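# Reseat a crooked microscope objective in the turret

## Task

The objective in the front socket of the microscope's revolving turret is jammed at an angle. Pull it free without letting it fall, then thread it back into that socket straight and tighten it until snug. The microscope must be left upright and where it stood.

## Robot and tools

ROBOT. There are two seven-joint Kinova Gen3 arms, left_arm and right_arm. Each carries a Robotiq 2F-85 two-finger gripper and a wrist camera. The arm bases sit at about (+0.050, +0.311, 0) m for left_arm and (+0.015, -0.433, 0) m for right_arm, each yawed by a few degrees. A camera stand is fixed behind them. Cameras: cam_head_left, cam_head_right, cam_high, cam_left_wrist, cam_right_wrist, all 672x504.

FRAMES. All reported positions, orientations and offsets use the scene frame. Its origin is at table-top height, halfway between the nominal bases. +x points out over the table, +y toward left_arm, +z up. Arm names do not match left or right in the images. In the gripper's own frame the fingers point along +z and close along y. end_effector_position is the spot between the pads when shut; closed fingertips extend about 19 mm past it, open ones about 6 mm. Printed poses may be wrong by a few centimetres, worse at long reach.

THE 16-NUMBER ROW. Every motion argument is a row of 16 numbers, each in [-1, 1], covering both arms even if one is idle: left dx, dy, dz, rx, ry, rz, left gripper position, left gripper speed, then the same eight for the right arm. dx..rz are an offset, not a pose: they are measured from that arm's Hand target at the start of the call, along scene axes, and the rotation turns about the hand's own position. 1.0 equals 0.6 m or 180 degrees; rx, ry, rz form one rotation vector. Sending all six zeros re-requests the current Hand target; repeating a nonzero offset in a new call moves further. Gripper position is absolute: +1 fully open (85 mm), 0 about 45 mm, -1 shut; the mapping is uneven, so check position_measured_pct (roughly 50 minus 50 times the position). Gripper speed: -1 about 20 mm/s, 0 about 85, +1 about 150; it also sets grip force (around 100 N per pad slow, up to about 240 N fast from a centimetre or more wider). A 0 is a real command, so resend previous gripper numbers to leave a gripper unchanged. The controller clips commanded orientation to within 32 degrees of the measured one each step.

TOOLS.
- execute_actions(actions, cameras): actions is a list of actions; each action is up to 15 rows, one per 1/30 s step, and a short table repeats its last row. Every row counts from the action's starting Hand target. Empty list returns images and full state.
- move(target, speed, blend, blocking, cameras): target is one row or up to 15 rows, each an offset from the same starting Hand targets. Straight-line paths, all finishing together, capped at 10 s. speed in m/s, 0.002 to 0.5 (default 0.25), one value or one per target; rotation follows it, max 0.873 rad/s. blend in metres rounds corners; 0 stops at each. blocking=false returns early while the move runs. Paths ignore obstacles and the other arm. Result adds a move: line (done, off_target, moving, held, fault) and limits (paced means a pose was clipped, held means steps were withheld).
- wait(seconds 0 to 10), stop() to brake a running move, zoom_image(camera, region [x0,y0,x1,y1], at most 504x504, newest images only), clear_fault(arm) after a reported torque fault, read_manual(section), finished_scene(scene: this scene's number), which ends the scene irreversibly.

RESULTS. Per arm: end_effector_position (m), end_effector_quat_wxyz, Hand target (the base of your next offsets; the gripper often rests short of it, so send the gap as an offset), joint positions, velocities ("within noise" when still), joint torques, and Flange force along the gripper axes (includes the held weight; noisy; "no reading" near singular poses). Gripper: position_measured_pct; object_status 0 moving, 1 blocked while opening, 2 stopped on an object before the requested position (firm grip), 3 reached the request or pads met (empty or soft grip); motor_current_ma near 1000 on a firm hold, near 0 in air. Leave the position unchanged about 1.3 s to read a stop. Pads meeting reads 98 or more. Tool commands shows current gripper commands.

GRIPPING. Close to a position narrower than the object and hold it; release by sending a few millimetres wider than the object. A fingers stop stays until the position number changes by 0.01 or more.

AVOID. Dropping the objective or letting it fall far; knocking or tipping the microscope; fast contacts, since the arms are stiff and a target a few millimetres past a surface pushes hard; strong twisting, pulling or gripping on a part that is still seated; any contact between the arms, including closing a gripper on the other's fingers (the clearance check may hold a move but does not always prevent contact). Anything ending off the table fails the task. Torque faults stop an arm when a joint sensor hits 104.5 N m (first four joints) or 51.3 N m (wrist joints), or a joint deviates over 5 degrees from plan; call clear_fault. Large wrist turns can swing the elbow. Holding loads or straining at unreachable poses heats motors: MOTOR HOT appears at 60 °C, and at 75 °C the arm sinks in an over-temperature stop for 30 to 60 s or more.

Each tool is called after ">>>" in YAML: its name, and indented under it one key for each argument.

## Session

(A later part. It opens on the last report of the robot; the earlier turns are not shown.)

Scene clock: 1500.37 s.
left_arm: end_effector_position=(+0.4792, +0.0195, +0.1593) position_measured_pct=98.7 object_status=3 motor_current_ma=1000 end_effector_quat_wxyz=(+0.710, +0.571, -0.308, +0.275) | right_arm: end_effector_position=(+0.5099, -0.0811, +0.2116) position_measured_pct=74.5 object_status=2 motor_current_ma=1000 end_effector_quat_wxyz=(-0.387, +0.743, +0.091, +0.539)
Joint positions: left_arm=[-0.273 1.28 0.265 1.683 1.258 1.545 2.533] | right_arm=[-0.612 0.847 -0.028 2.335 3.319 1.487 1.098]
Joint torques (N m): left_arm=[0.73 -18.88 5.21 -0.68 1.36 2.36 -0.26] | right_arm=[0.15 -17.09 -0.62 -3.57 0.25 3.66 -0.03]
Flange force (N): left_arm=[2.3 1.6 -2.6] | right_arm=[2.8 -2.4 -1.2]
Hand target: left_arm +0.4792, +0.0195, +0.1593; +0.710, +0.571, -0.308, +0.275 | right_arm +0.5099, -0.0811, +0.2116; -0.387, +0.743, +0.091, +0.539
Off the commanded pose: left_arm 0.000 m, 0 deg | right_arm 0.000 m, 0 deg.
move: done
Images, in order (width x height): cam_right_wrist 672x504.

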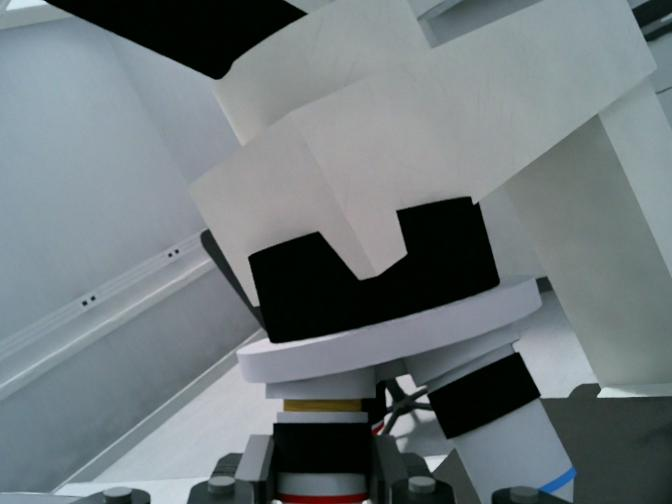

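>>> move:
  target: [0,0,0,0,0,0,-1,0,0.00081,0.00176,-0.00037,0.01074,-0.01332,-0.00927,-0.6,-1]
  speed: 0.05
  cameras: ["cam_right_wrist","cam_left_wrist"]

>>> zoom_image:
  camera: "cam_right_wrist"
  region: [268, 392, 300, 416]

>>> zoom_image:
  camera: "cam_right_wrist"
  region: [306, 392, 338, 416]

>>> zoom_image:
  camera: "cam_right_wrist"
  region: [344, 392, 376, 416]

>>> zoom_image:
  camera: "cam_left_wrist"
  region: [270, 150, 360, 220]

Scene clock: 1563.70 s.
left_arm: end_effector_position=(+0.4792, +0.0195, +0.1593) position_measured_pct=98.7 object_status=3 motor_current_ma=1000 end_effector_quat_wxyz=(+0.710, +0.571, -0.308, +0.275) | right_arm: end_effector_position=(+0.5103, -0.0801, +0.2113) position_measured_pct=74.5 object_status=2 motor_current_ma=1000 end_effector_quat_wxyz=(-0.390, +0.726, +0.079, +0.561)
Joint positions: left_arm=[-0.273 1.28 0.265 1.683 1.258 1.545 2.533] | right_arm=[-0.629 0.903 -0.046 2.336 3.262 1.595 1.12]
Joint torques (N m): left_arm=[0.79 -18.91 5.25 -0.66 1.36 2.37 -0.24] | right_arm=[0.98 -18.77 -0.01 -4.63 -0.18 4.44 0.02]
Flange force (N): left_arm=[2.2 1.5 -2.7] | right_arm=[0.6 -2.7 -3.1]
Hand target: left_arm +0.4792, +0.0195, +0.1593; +0.710, +0.571, -0.308, +0.275 | right_arm +0.5104, -0.0801, +0.2113; -0.390, +0.726, +0.079, +0.561
Off the commanded pose: left_arm 0.000 m, 0 deg | right_arm 0.000 m, 0 deg.
move: done
Images, in order (width x height): cam_left_wrist 672x504, cam_right_wrist 672x504.

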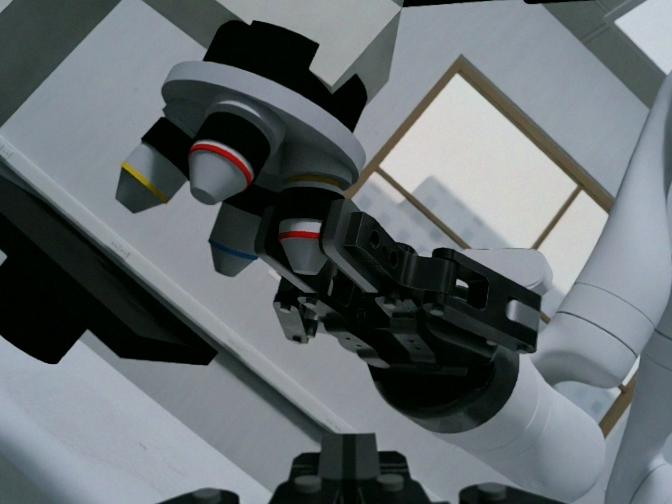

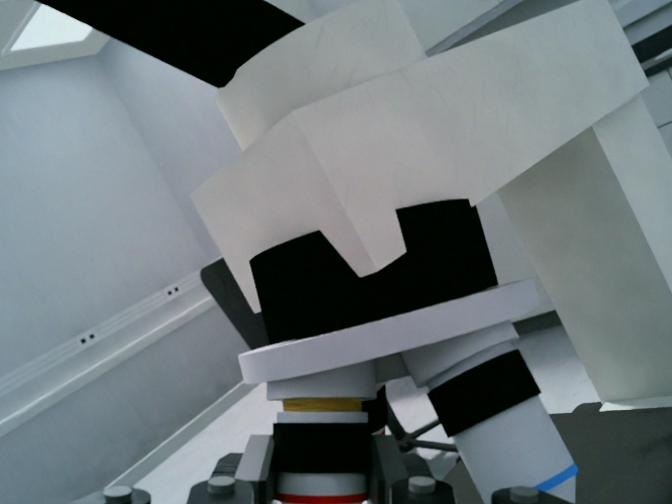

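Scaled by 15.750.

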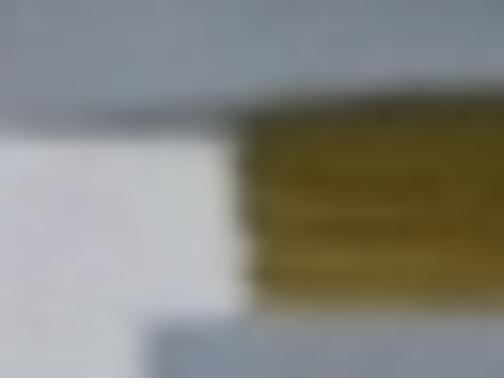

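Scaled by 15.750.

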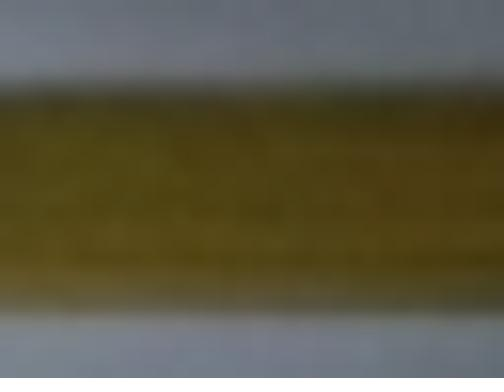

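Scaled by 15.750.

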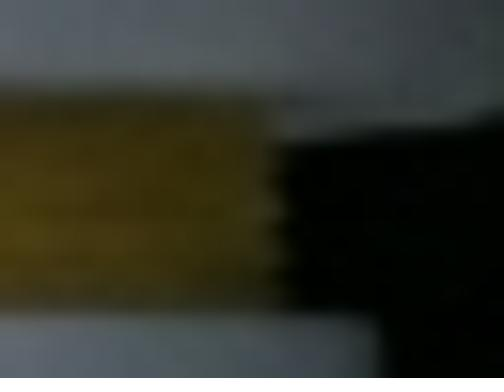

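Scaled by 5.600.

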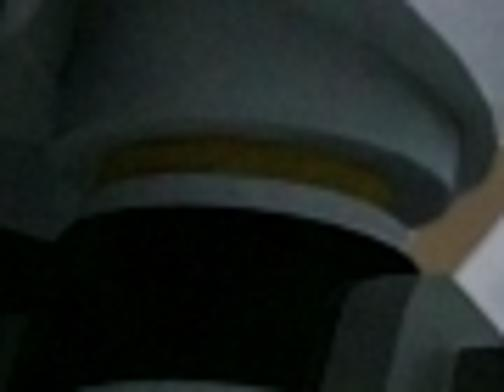

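>>> move:
  target: [0.0657,0.0035,0.0955,0,0,0,-1,0,0,0,0,0,0,0,-0.6,-1]
  speed: 0.12
  cameras: ["cam_left_wrist"]

Scene clock: 1634.30 s.
left_arm: end_effector_position=(+0.5186, +0.0217, +0.2166) position_measured_pct=98.7 object_status=3 motor_current_ma=1000 end_effector_quat_wxyz=(+0.710, +0.571, -0.308, +0.275) | right_arm: end_effector_position=(+0.5104, -0.0801, +0.2113) position_measured_pct=74.5 object_status=2 motor_current_ma=1000 end_effector_quat_wxyz=(-0.390, +0.726, +0.079, +0.561)
Joint positions: left_arm=[-0.274 1.179 0.291 1.602 1.286 1.575 2.71] | right_arm=[-0.629 0.903 -0.046 2.336 3.262 1.595 1.12]
Joint torques (N m): left_arm=[0.8 -19.85 5.24 -2.27 1.85 2.23 -0.25] | right_arm=[0.99 -18.78 -0.08 -4.7 -0.17 4.47 0]
Flange force (N): left_arm=[1.9 1.4 -2.5] | right_arm=[0.7 -2.8 -3.2]
Hand target: left_arm +0.5186, +0.0216, +0.2166; +0.710, +0.571, -0.308, +0.275 | right_arm +0.5104, -0.0801, +0.2113; -0.390, +0.726, +0.079, +0.561
Off the commanded pose: left_arm 0.000 m, 0 deg | right_arm 0.000 m, 0 deg.
move: done
Images, in order (width x height): cam_left_wrist 672x504.

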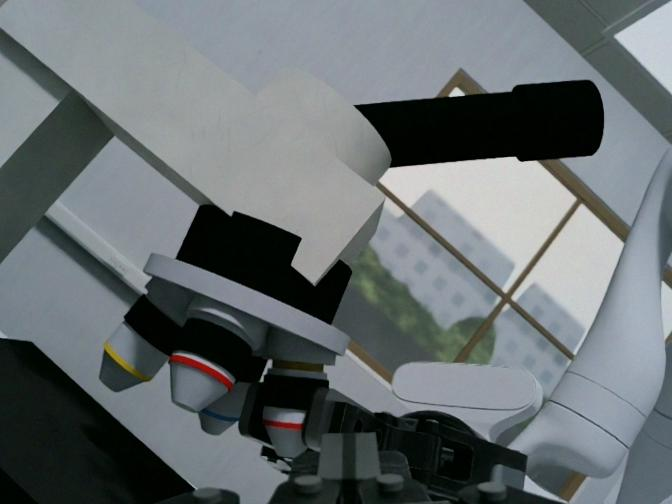

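>>> zoom_image:
  camera: "cam_left_wrist"
  region: [250, 340, 350, 400]

Scaled by 5.040.

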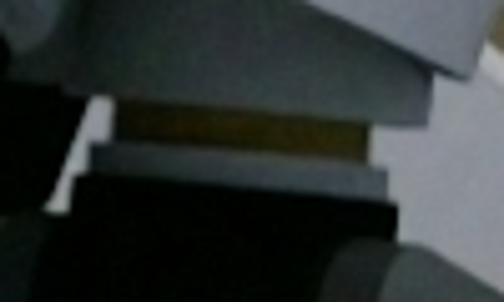

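>>> zoom_image:
  camera: "cam_left_wrist"
  region: [262, 352, 294, 376]

>>> zoom_image:
  camera: "cam_left_wrist"
  region: [306, 358, 338, 382]

Scaled by 15.750.

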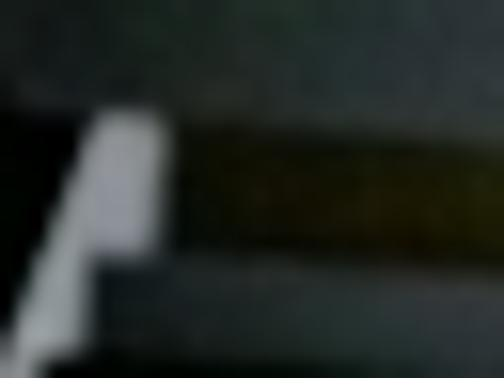

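Scaled by 15.750.

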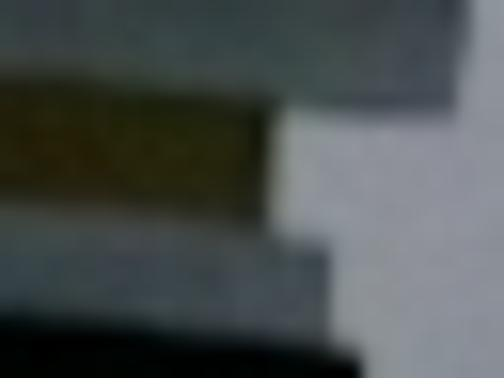

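>>> move:
  target:
    - [0,0,0,0,0,0,-1,0,-0.00187,0.00037,-0.00273,0,0,0,-0.6,-1]
    - [0,0,0,0,0,0,-1,0,-0.00367,0.0130,0.0030,-0.1689,0.0332,-0.2537,-0.6,-1]
  speed: [0.05,0.2]
  blend: 0.001
  cameras: ["cam_right_wrist","cam_left_wrist"]

Scene clock: 1724.17 s.
left_arm: end_effector_position=(+0.5186, +0.0216, +0.2166) position_measured_pct=98.7 object_status=3 motor_current_ma=1000 end_effector_quat_wxyz=(+0.710, +0.571, -0.308, +0.275) | right_arm: end_effector_position=(+0.5082, -0.0723, +0.2131) position_measured_pct=74.5 object_status=2 motor_current_ma=1000 end_effector_quat_wxyz=(+0.051, +0.801, -0.084, +0.590)
Joint positions: left_arm=[-0.274 1.179 0.291 1.602 1.286 1.575 2.71] | right_arm=[-1.183 0.804 -0.084 1.805 1.615 1.259 2.117]
Joint torques (N m): left_arm=[0.74 -19.74 5.24 -2.35 1.8 2.25 -0.24] | right_arm=[0.1 -19.26 1.67 -6.26 1.66 3.12 0.01]
Flange force (N): left_arm=[1.8 1.9 -2.2] | right_arm=[0.7 4.4 -0.7]
Hand target: left_arm +0.5186, +0.0216, +0.2166; +0.710, +0.571, -0.308, +0.275 | right_arm +0.5082, -0.0723, +0.2131; +0.051, +0.801, -0.084, +0.590
Off the commanded pose: left_arm 0.000 m, 0 deg | right_arm 0.000 m, 0 deg.
move: done
Images, in order (width x height): cam_left_wrist 672x504, cam_right_wrist 672x504.

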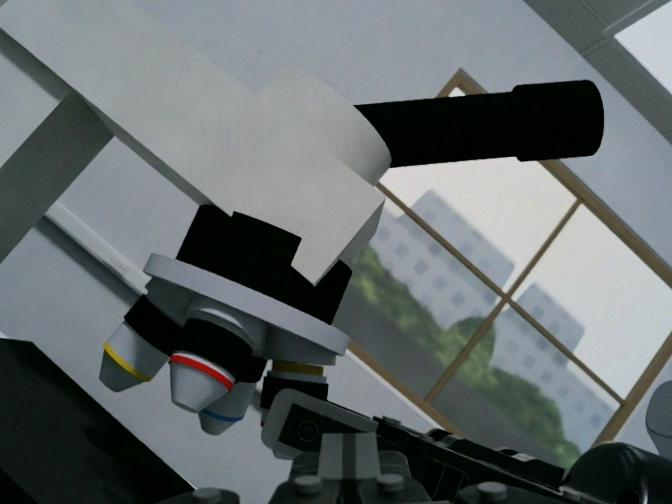

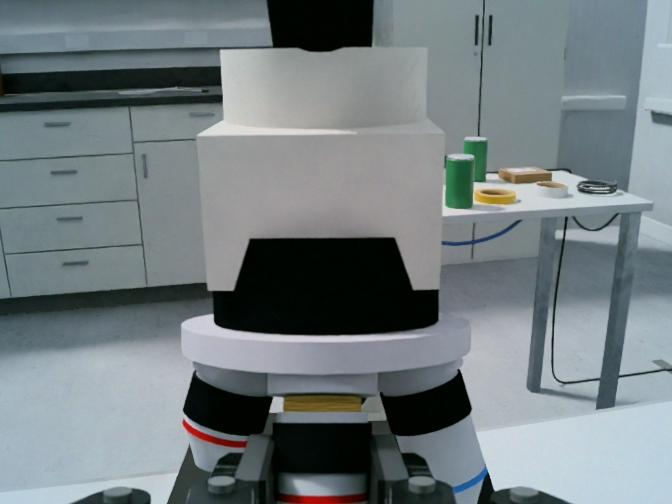

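>>> zoom_image:
  camera: "cam_right_wrist"
  region: [260, 350, 385, 440]

>>> zoom_image:
  camera: "cam_left_wrist"
  region: [262, 356, 294, 380]

>>> zoom_image:
  camera: "cam_left_wrist"
  region: [308, 360, 340, 384]

Scaled by 4.032.

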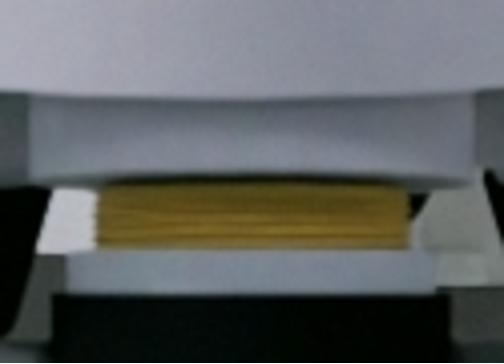

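Scaled by 15.750.

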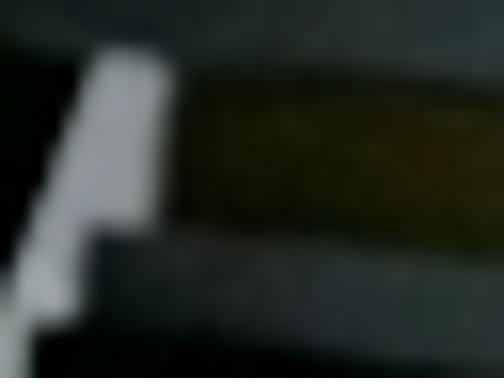

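Scaled by 15.750.

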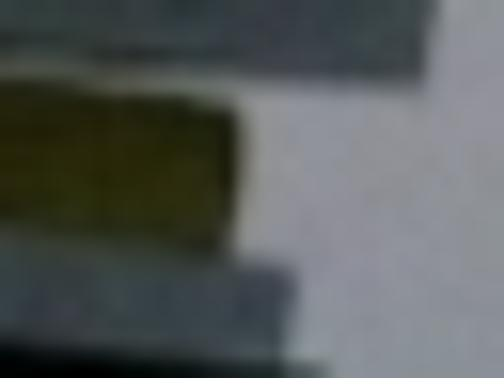

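>>> zoom_image:
  camera: "cam_left_wrist"
  region: [252, 340, 288, 367]

>>> zoom_image:
  camera: "cam_left_wrist"
  region: [312, 345, 348, 372]

Scaled by 14.000.

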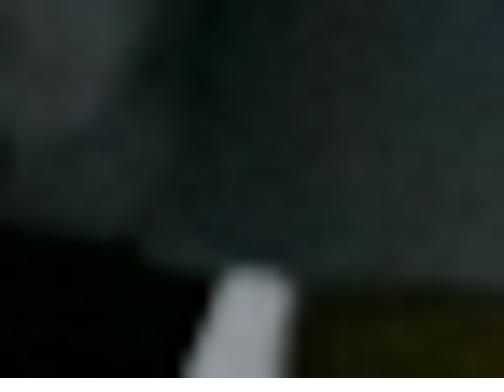

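Scaled by 14.000.

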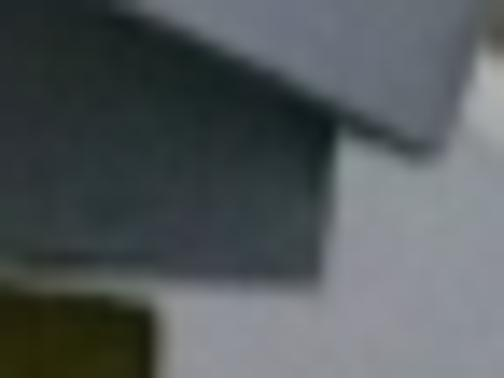

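>>> move:
  target: [0,0,0,0,0,0,-1,0,0.00133,-0.0004,0.0025,0.00038,0.0019,0,-0.6,-1]
  speed: 0.04
  cameras: ["cam_right_wrist","cam_left_wrist"]

>>> zoom_image:
  camera: "cam_right_wrist"
  region: [260, 350, 385, 440]

>>> zoom_image:
  camera: "cam_left_wrist"
  region: [262, 352, 294, 376]

>>> zoom_image:
  camera: "cam_left_wrist"
  region: [308, 356, 340, 380]

Scene clock: 1813.73 s.
left_arm: end_effector_position=(+0.5186, +0.0216, +0.2166) position_measured_pct=98.7 object_status=3 motor_current_ma=1000 end_effector_quat_wxyz=(+0.710, +0.571, -0.308, +0.275) | right_arm: end_effector_position=(+0.5089, -0.0725, +0.2146) position_measured_pct=74.5 object_status=2 motor_current_ma=1000 end_effector_quat_wxyz=(+0.051, +0.803, -0.084, +0.587)
Joint positions: left_arm=[-0.274 1.179 0.291 1.602 1.286 1.575 2.71] | right_arm=[-1.179 0.797 -0.086 1.803 1.612 1.253 2.127]
Joint torques (N m): left_arm=[0.76 -19.76 5.23 -2.25 1.82 2.2 -0.23] | right_arm=[2.81 -22.22 4.89 -8.67 3.18 4.82 -0.04]
Flange force (N): left_arm=[2.0 1.5 -2.4] | right_arm=[-6.3 6.3 -6.1]
Hand target: left_arm +0.5186, +0.0216, +0.2166; +0.710, +0.571, -0.308, +0.275 | right_arm +0.5090, -0.0725, +0.2146; +0.051, +0.803, -0.085, +0.587
Off the commanded pose: left_arm 0.000 m, 0 deg | right_arm 0.000 m, 0 deg.
move: done
Images, in order (width x height): cam_left_wrist 672x504, cam_right_wrist 672x504.

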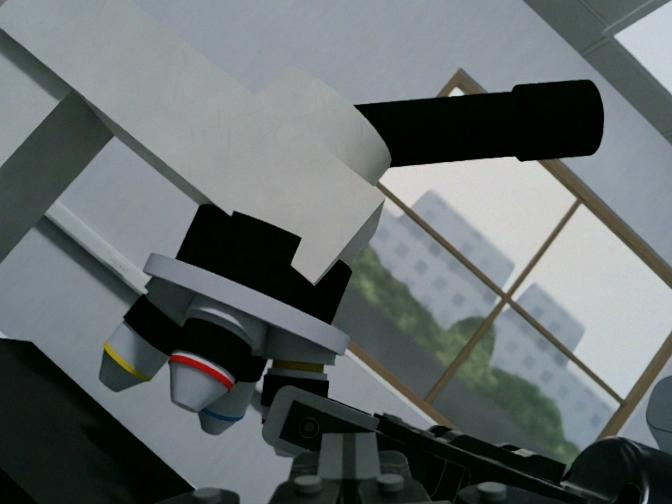

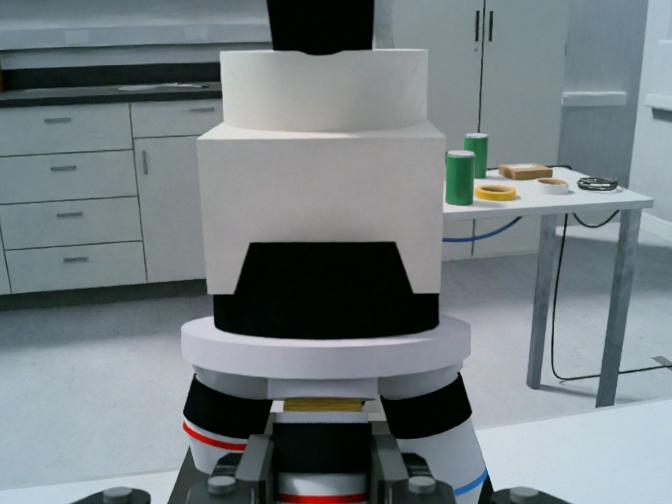

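Scaled by 4.032.

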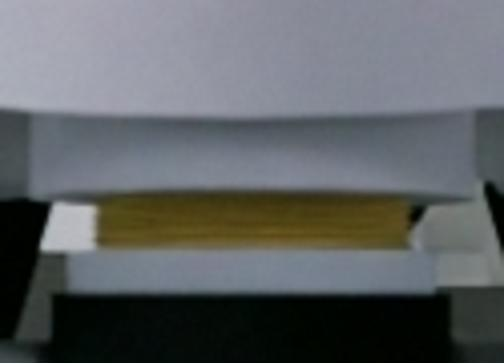

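Scaled by 15.750.

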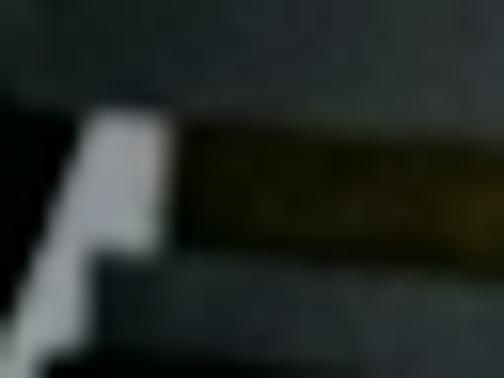

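Scaled by 15.750.

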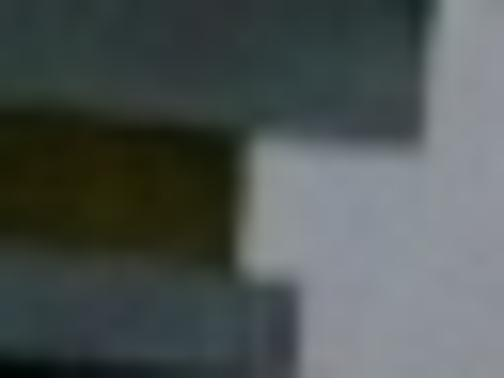

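>>> move:
  target: [0,0,0,0,0,0,-1,0,-0.0007,-0.0001,-0.00025,0,0,0,-0.6,-1]
  speed: 0.04
  cameras: ["cam_right_wrist"]

>>> zoom_image:
  camera: "cam_right_wrist"
  region: [260, 350, 385, 440]

Scene clock: 1825.67 s.
left_arm: end_effector_position=(+0.5186, +0.0216, +0.2166) position_measured_pct=98.7 object_status=3 motor_current_ma=1000 end_effector_quat_wxyz=(+0.710, +0.571, -0.308, +0.275) | right_arm: end_effector_position=(+0.5086, -0.0726, +0.2146) position_measured_pct=74.5 object_status=2 motor_current_ma=1000 end_effector_quat_wxyz=(+0.051, +0.803, -0.085, +0.587)
Joint positions: left_arm=[-0.274 1.179 0.291 1.602 1.286 1.575 2.71] | right_arm=[-1.18 0.797 -0.086 1.804 1.612 1.254 2.126]
Joint torques (N m): left_arm=[0.68 -19.66 5.24 -2.38 1.8 2.19 -0.22] | right_arm=[1.24 -21.02 3.13 -6.92 2.04 4.27 -0.06]
Flange force (N): left_arm=[1.8 2.1 -2.2] | right_arm=[-2.9 3.5 -1.2]
Hand target: left_arm +0.5186, +0.0216, +0.2166; +0.710, +0.571, -0.308, +0.275 | right_arm +0.5085, -0.0726, +0.2145; +0.051, +0.803, -0.085, +0.587
Off the commanded pose: left_arm 0.000 m, 0 deg | right_arm 0.000 m, 0 deg.
move: done
Images, in order (width x height): cam_right_wrist 672x504.

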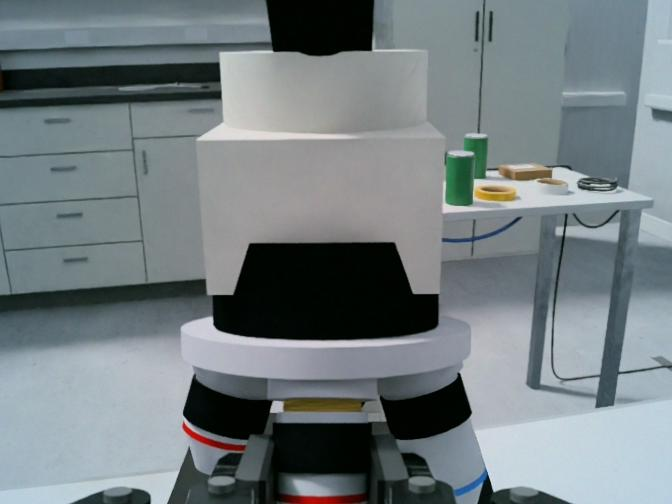

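Scaled by 4.032.

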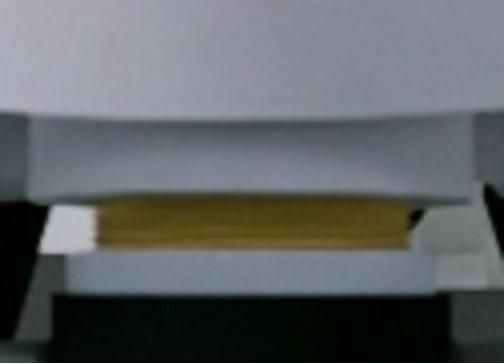

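>>> move:
  target: [0,0,0,0,0,0,-1,0,0.0008,-0.0043,0.0,0.0461,-0.0116,0.0684,-0.6,-1]
  speed: 0.12
  cameras: ["cam_right_wrist"]

>>> zoom_image:
  camera: "cam_right_wrist"
  region: [260, 350, 385, 440]

Scene clock: 1875.63 s.
left_arm: end_effector_position=(+0.5186, +0.0216, +0.2166) position_measured_pct=98.7 object_status=3 motor_current_ma=1000 end_effector_quat_wxyz=(+0.710, +0.571, -0.308, +0.275) | right_arm: end_effector_position=(+0.5090, -0.0751, +0.2145) position_measured_pct=74.5 object_status=2 motor_current_ma=1000 end_effector_quat_wxyz=(-0.072, +0.798, -0.041, +0.596)
Joint positions: left_arm=[-0.274 1.179 0.291 1.602 1.286 1.575 2.71] | right_arm=[-1.111 0.736 -0.086 2.059 1.992 1.179 1.755]
Joint torques (N m): left_arm=[0.71 -19.75 5.18 -2.28 1.83 2.21 -0.26] | right_arm=[2.8 -21.67 4.6 -8.14 1.55 6.11 -0.01]
Flange force (N): left_arm=[2.1 1.6 -2.3] | right_arm=[-6.4 2.5 -5.5]
Hand target: left_arm +0.5186, +0.0216, +0.2166; +0.710, +0.571, -0.308, +0.275 | right_arm +0.5090, -0.0751, +0.2145; -0.072, +0.798, -0.041, +0.596
Off the commanded pose: left_arm 0.000 m, 0 deg | right_arm 0.000 m, 0 deg.
move: done
Images, in order (width x height): cam_right_wrist 672x504.

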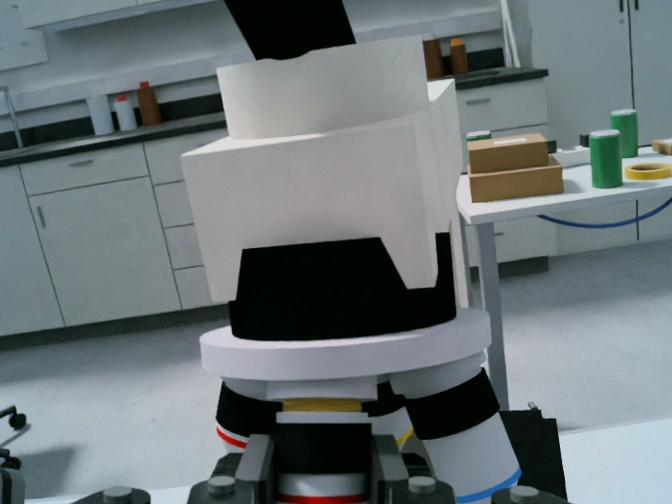

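Scaled by 4.032.

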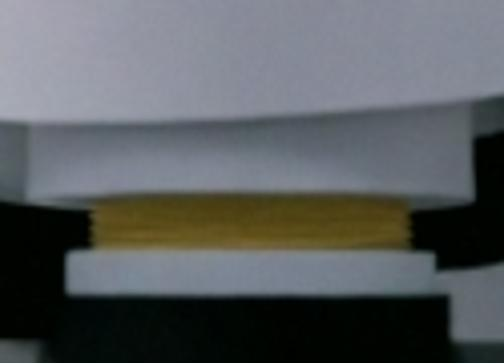

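>>> move:
  target: [0,0,0,0,0,0,-1,0,-0.00047,0.0001,-0.00068,0,0,0,-0.6,-1]
  speed: 0.04
  cameras: ["cam_left_wrist"]

>>> zoom_image:
  camera: "cam_left_wrist"
  region: [262, 352, 294, 376]

>>> zoom_image:
  camera: "cam_left_wrist"
  region: [308, 356, 340, 380]

Scene clock: 1884.60 s.
left_arm: end_effector_position=(+0.5186, +0.0216, +0.2166) position_measured_pct=98.7 object_status=3 motor_current_ma=1000 end_effector_quat_wxyz=(+0.710, +0.571, -0.308, +0.275) | right_arm: end_effector_position=(+0.5088, -0.0751, +0.2141) position_measured_pct=74.5 object_status=2 motor_current_ma=1000 end_effector_quat_wxyz=(-0.072, +0.798, -0.041, +0.596)
Joint positions: left_arm=[-0.274 1.179 0.291 1.602 1.286 1.575 2.71] | right_arm=[-1.112 0.737 -0.086 2.059 1.992 1.18 1.754]
Joint torques (N m): left_arm=[0.69 -19.69 5.2 -2.33 1.83 2.21 -0.27] | right_arm=[2.16 -18.98 3.31 -6.16 0.83 4.56 -0.08]
Flange force (N): left_arm=[2.1 1.8 -2.2] | right_arm=[-1.4 0.8 -4.0]
Hand target: left_arm +0.5186, +0.0216, +0.2166; +0.710, +0.571, -0.308, +0.275 | right_arm +0.5087, -0.0751, +0.2141; -0.072, +0.798, -0.041, +0.596
Off the commanded pose: left_arm 0.000 m, 0 deg | right_arm 0.000 m, 0 deg.
move: done
Images, in order (width x height): cam_left_wrist 672x504.

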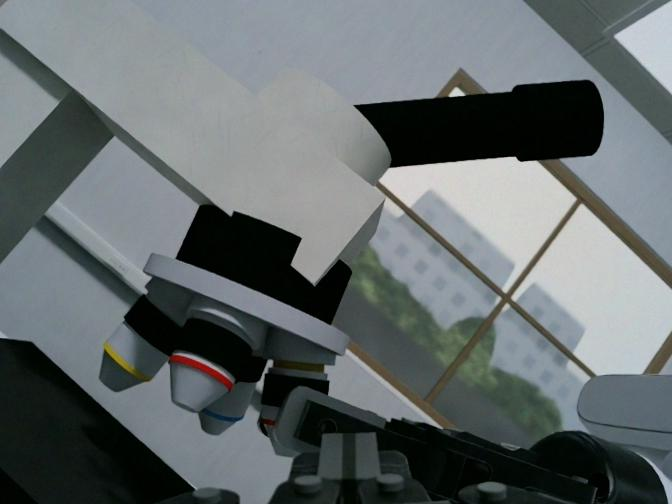

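Scaled by 15.750.

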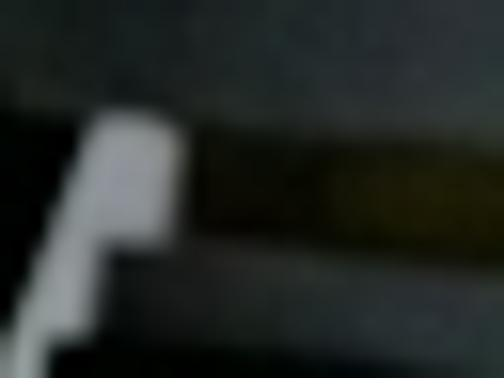

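Scaled by 15.750.

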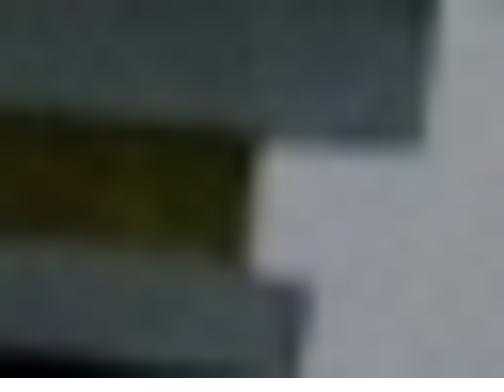

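>>> move:
  target: [0,0,0,0,0,0,-1,0,0.0005,-0.0037,-0.0012,0.0457,-0.0086,0.0691,-0.6,-1]
  speed: 0.12
  cameras: ["cam_right_wrist","cam_left_wrist"]

>>> zoom_image:
  camera: "cam_right_wrist"
  region: [260, 350, 385, 440]

>>> zoom_image:
  camera: "cam_left_wrist"
  region: [262, 352, 294, 376]

>>> zoom_image:
  camera: "cam_left_wrist"
  region: [308, 356, 340, 380]

Scene clock: 1904.07 s.
left_arm: end_effector_position=(+0.5186, +0.0216, +0.2166) position_measured_pct=98.7 object_status=3 motor_current_ma=1000 end_effector_quat_wxyz=(+0.710, +0.571, -0.308, +0.275) | right_arm: end_effector_position=(+0.5090, -0.0773, +0.2133) position_measured_pct=74.5 object_status=2 motor_current_ma=1000 end_effector_quat_wxyz=(-0.194, +0.783, +0.004, +0.591)
Joint positions: left_arm=[-0.274 1.179 0.291 1.602 1.286 1.575 2.71] | right_arm=[-0.965 0.744 -0.099 2.25 2.456 1.266 1.41]
Joint torques (N m): left_arm=[0.8 -19.8 5.17 -2.28 1.8 2.2 -0.26] | right_arm=[1.71 -17.91 2.14 -5.92 0.23 4.36 -0.03]
Flange force (N): left_arm=[2.0 1.5 -2.4] | right_arm=[0.2 -0.8 -5.4]
Hand target: left_arm +0.5186, +0.0216, +0.2166; +0.710, +0.571, -0.308, +0.275 | right_arm +0.5090, -0.0773, +0.2134; -0.194, +0.783, +0.004, +0.591
Off the commanded pose: left_arm 0.000 m, 0 deg | right_arm 0.000 m, 0 deg.
move: done
Images, in order (width x height): cam_left_wrist 672x504, cam_right_wrist 672x504.

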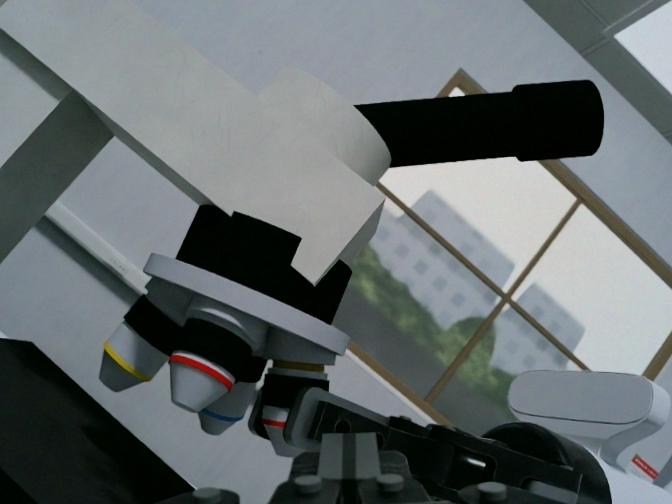

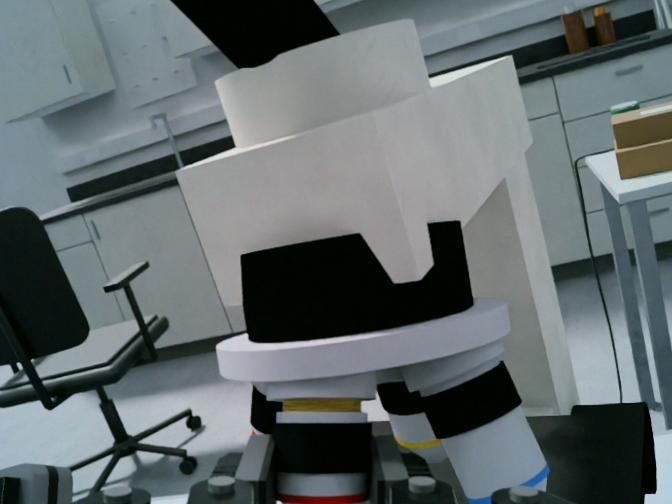

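Scaled by 4.032.

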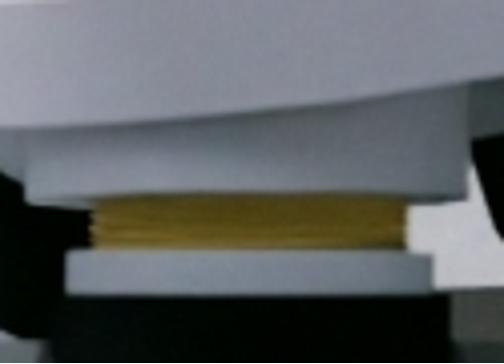

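Scaled by 15.750.

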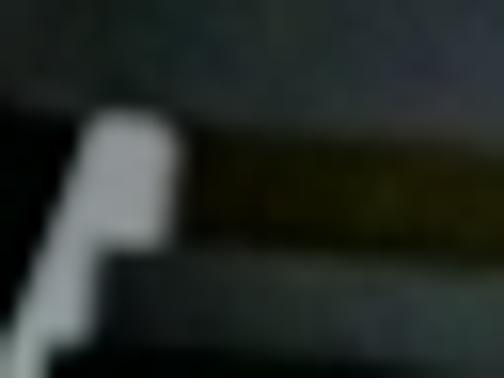

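Scaled by 15.750.

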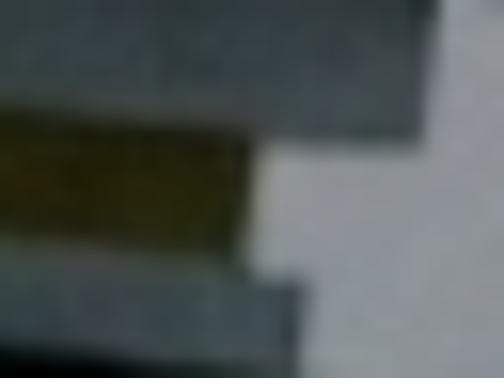

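>>> zoom_image:
  camera: "cam_right_wrist"
  region: [264, 392, 296, 416]

>>> zoom_image:
  camera: "cam_right_wrist"
  region: [346, 392, 378, 416]

Scaled by 15.750.

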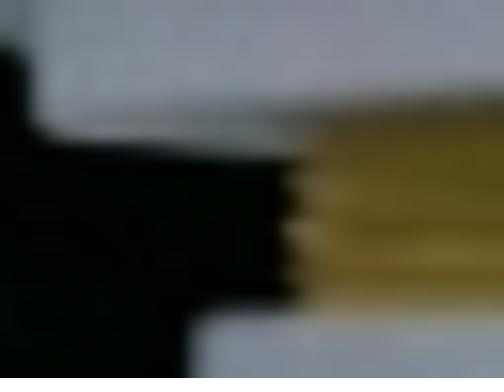

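Scaled by 15.750.

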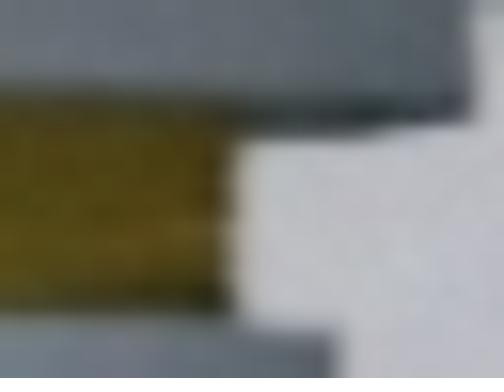

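>>> move:
  target: [0,0,0,0,0,0,-1,0,0.0010,-0.0037,-0.0017,0.0411,-0.0071,0.0725,-0.6,-1]
  speed: 0.12
  cameras: ["cam_right_wrist","cam_left_wrist"]

>>> zoom_image:
  camera: "cam_left_wrist"
  region: [262, 352, 294, 376]

>>> zoom_image:
  camera: "cam_left_wrist"
  region: [308, 356, 340, 380]

>>> zoom_image:
  camera: "cam_right_wrist"
  region: [264, 392, 296, 416]

>>> zoom_image:
  camera: "cam_right_wrist"
  region: [346, 392, 378, 416]

Scene clock: 1953.03 s.
left_arm: end_effector_position=(+0.5186, +0.0216, +0.2166) position_measured_pct=98.7 object_status=3 motor_current_ma=1000 end_effector_quat_wxyz=(+0.710, +0.571, -0.308, +0.275) | right_arm: end_effector_position=(+0.5096, -0.0795, +0.2123) position_measured_pct=74.5 object_status=2 motor_current_ma=1000 end_effector_quat_wxyz=(-0.310, +0.757, +0.057, +0.573)
Joint positions: left_arm=[-0.274 1.179 0.291 1.602 1.286 1.575 2.71] | right_arm=[-0.76 0.813 -0.075 2.345 2.957 1.443 1.202]
Joint torques (N m): left_arm=[0.79 -19.73 5.21 -2.36 1.87 2.2 -0.23] | right_arm=[1.14 -18.3 0.78 -4.87 -0.09 4.44 -0.03]
Flange force (N): left_arm=[1.8 2.0 -2.4] | right_arm=[0.4 -2.4 -2.5]
Hand target: left_arm +0.5186, +0.0216, +0.2166; +0.710, +0.571, -0.308, +0.275 | right_arm +0.5096, -0.0795, +0.2123; -0.310, +0.757, +0.057, +0.573
Off the commanded pose: left_arm 0.000 m, 0 deg | right_arm 0.000 m, 0 deg.
move: done
Images, in order (width x height): cam_left_wrist 672x504, cam_right_wrist 672x504.

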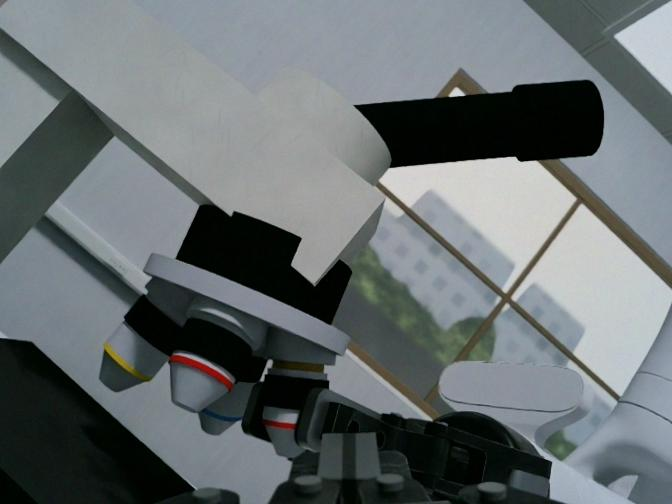

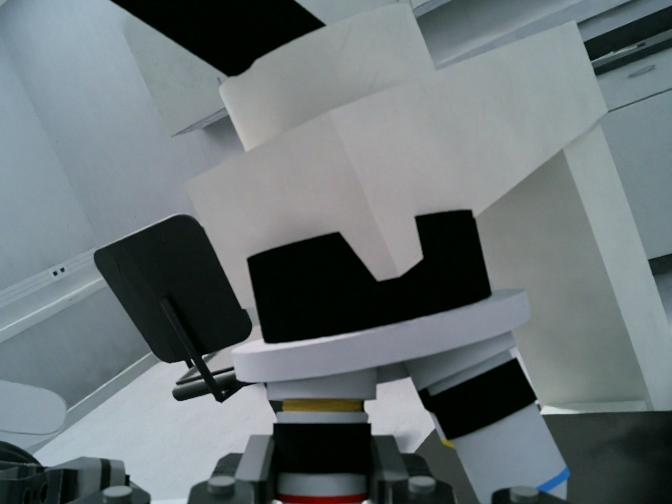

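Scaled by 15.750.

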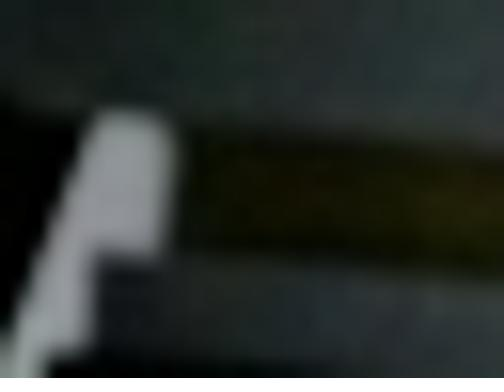

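Scaled by 15.750.

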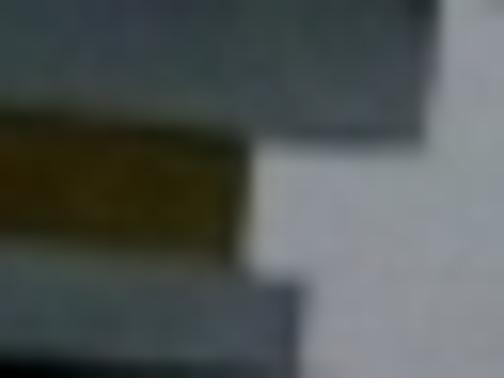

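Scaled by 15.750.

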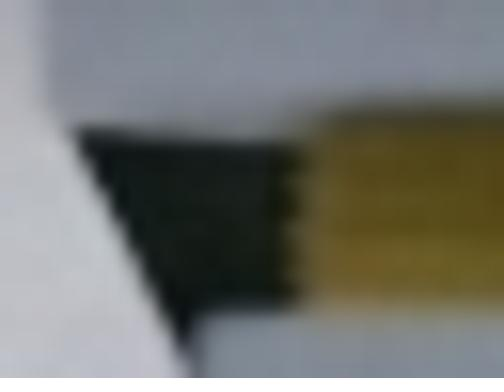

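Scaled by 15.750.

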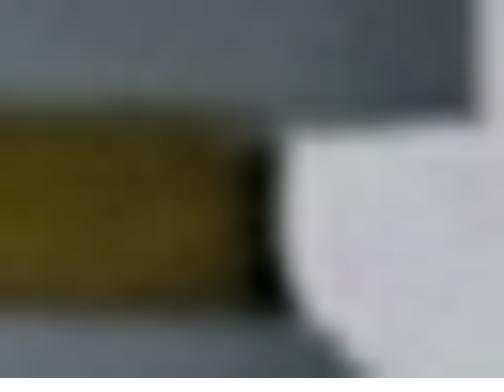

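>>> move:
  target: [0,0,0,0,0,0,-1,0,0.0018,-0.0027,-0.0016,0.0338,-0.0090,0.0569,-0.6,-1]
  speed: 0.12
  cameras: ["cam_right_wrist","cam_left_wrist"]

>>> zoom_image:
  camera: "cam_left_wrist"
  region: [262, 352, 294, 376]

>>> zoom_image:
  camera: "cam_left_wrist"
  region: [308, 356, 340, 380]

>>> zoom_image:
  camera: "cam_right_wrist"
  region: [260, 350, 385, 440]

Scene clock: 1971.53 s.
left_arm: end_effector_position=(+0.5186, +0.0216, +0.2166) position_measured_pct=98.7 object_status=3 motor_current_ma=1000 end_effector_quat_wxyz=(+0.710, +0.571, -0.308, +0.275) | right_arm: end_effector_position=(+0.5107, -0.0811, +0.2114) position_measured_pct=74.5 object_status=2 motor_current_ma=1000 end_effector_quat_wxyz=(-0.398, +0.723, +0.098, +0.556)
Joint positions: left_arm=[-0.274 1.179 0.291 1.602 1.286 1.575 2.71] | right_arm=[-0.603 0.905 -0.022 2.327 3.346 1.592 1.119]
Joint torques (N m): left_arm=[0.78 -19.74 5.2 -2.32 1.84 2.22 -0.2] | right_arm=[1.99 -19.44 0.56 -4.33 -0.66 4.8 -0.01]
Flange force (N): left_arm=[1.8 1.8 -2.4] | right_arm=[-1.2 -3.6 -0.6]
Hand target: left_arm +0.5186, +0.0216, +0.2166; +0.710, +0.571, -0.308, +0.275 | right_arm +0.5107, -0.0811, +0.2114; -0.398, +0.723, +0.098, +0.556
Off the commanded pose: left_arm 0.000 m, 0 deg | right_arm 0.000 m, 0 deg.
move: done
Images, in order (width x height): cam_left_wrist 672x504, cam_right_wrist 672x504.

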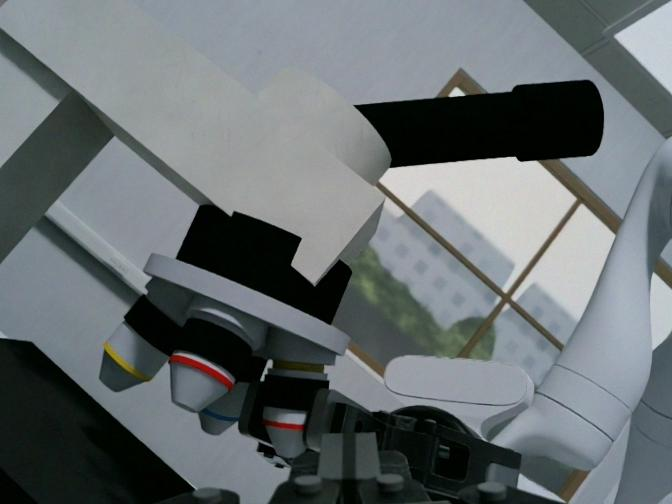

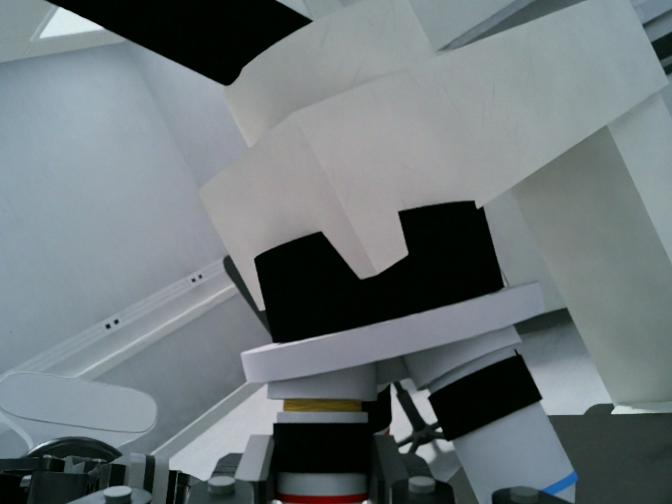

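Scaled by 15.750.

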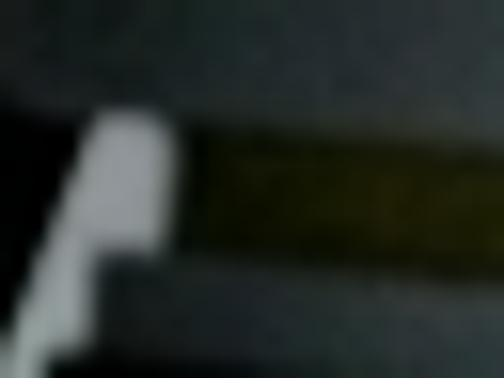

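Scaled by 15.750.

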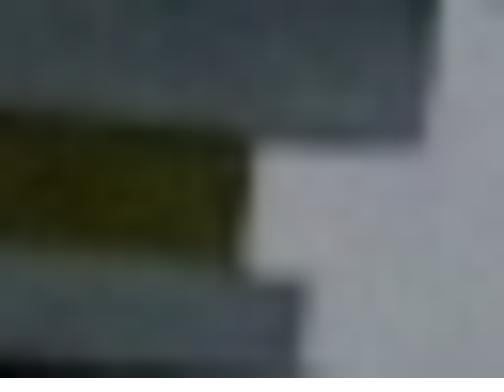

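Scaled by 4.032.

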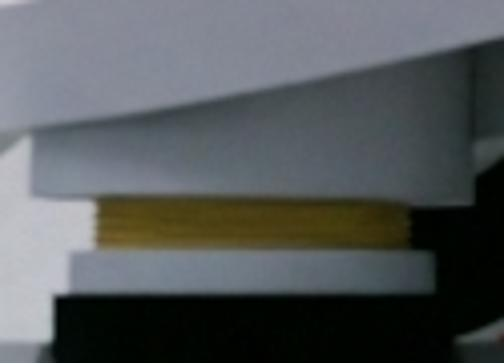

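>>> move:
  target: [0,0,0,0,0,0,-1,0,-0.0012,0.0006,-0.0009,0.0042,0.0051,-0.0022,-0.6,-1]
  speed: 0.05
  cameras: ["cam_right_wrist","cam_left_wrist"]

>>> zoom_image:
  camera: "cam_right_wrist"
  region: [260, 350, 385, 440]

>>> zoom_image:
  camera: "cam_left_wrist"
  region: [308, 356, 340, 380]

Scene clock: 1986.90 s.
left_arm: end_effector_position=(+0.5186, +0.0216, +0.2166) position_measured_pct=98.7 object_status=3 motor_current_ma=1000 end_effector_quat_wxyz=(+0.710, +0.571, -0.308, +0.275) | right_arm: end_effector_position=(+0.5100, -0.0808, +0.2109) position_measured_pct=74.5 object_status=2 motor_current_ma=1000 end_effector_quat_wxyz=(-0.402, +0.725, +0.089, +0.552)
Joint positions: left_arm=[-0.274 1.179 0.291 1.602 1.286 1.575 2.71] | right_arm=[-0.603 0.904 -0.032 2.33 3.333 1.59 1.106]
Joint torques (N m): left_arm=[0.83 -19.66 5.28 -2.3 1.8 2.23 -0.27] | right_arm=[0.18 -17.33 -0.7 -3.12 0.32 3.68 0.03]
Flange force (N): left_arm=[2.1 1.9 -2.4] | right_arm=[3.1 -2.5 -0.7]
Hand target: left_arm +0.5186, +0.0216, +0.2166; +0.710, +0.571, -0.308, +0.275 | right_arm +0.5100, -0.0808, +0.2109; -0.402, +0.725, +0.089, +0.552
Off the commanded pose: left_arm 0.000 m, 0 deg | right_arm 0.000 m, 0 deg.
move: done
Images, in order (width x height): cam_left_wrist 672x504, cam_right_wrist 672x504.

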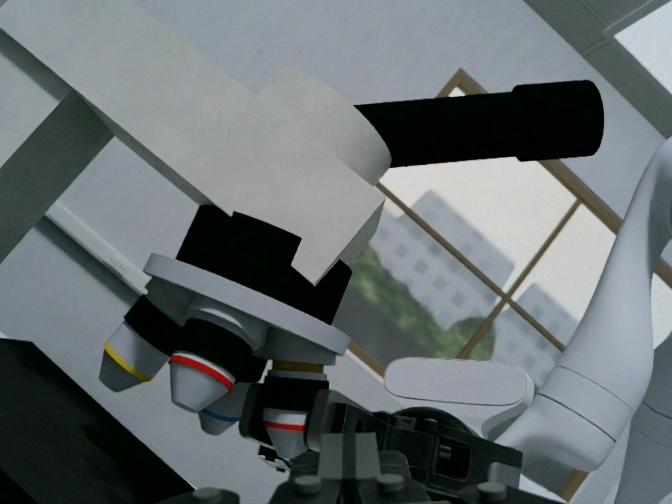

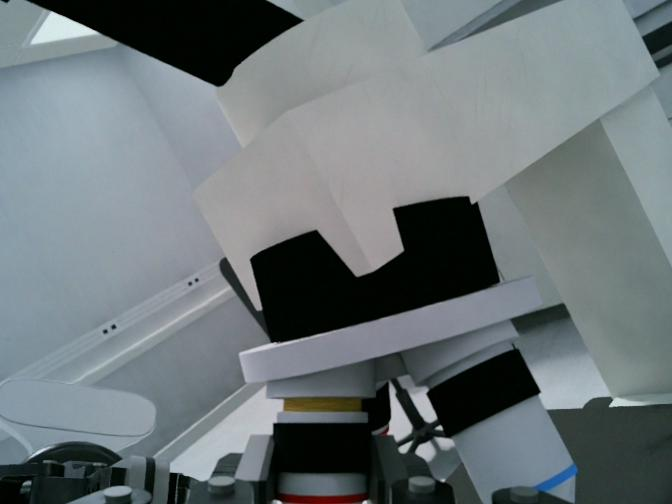

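Scaled by 4.032.

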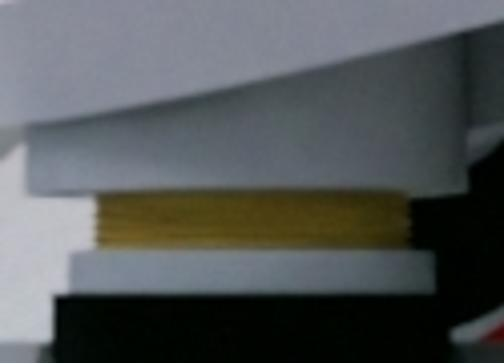

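Scaled by 15.750.

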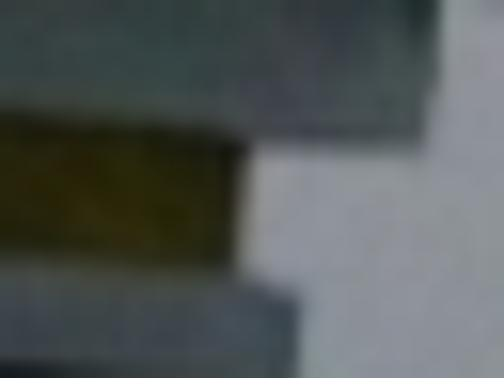

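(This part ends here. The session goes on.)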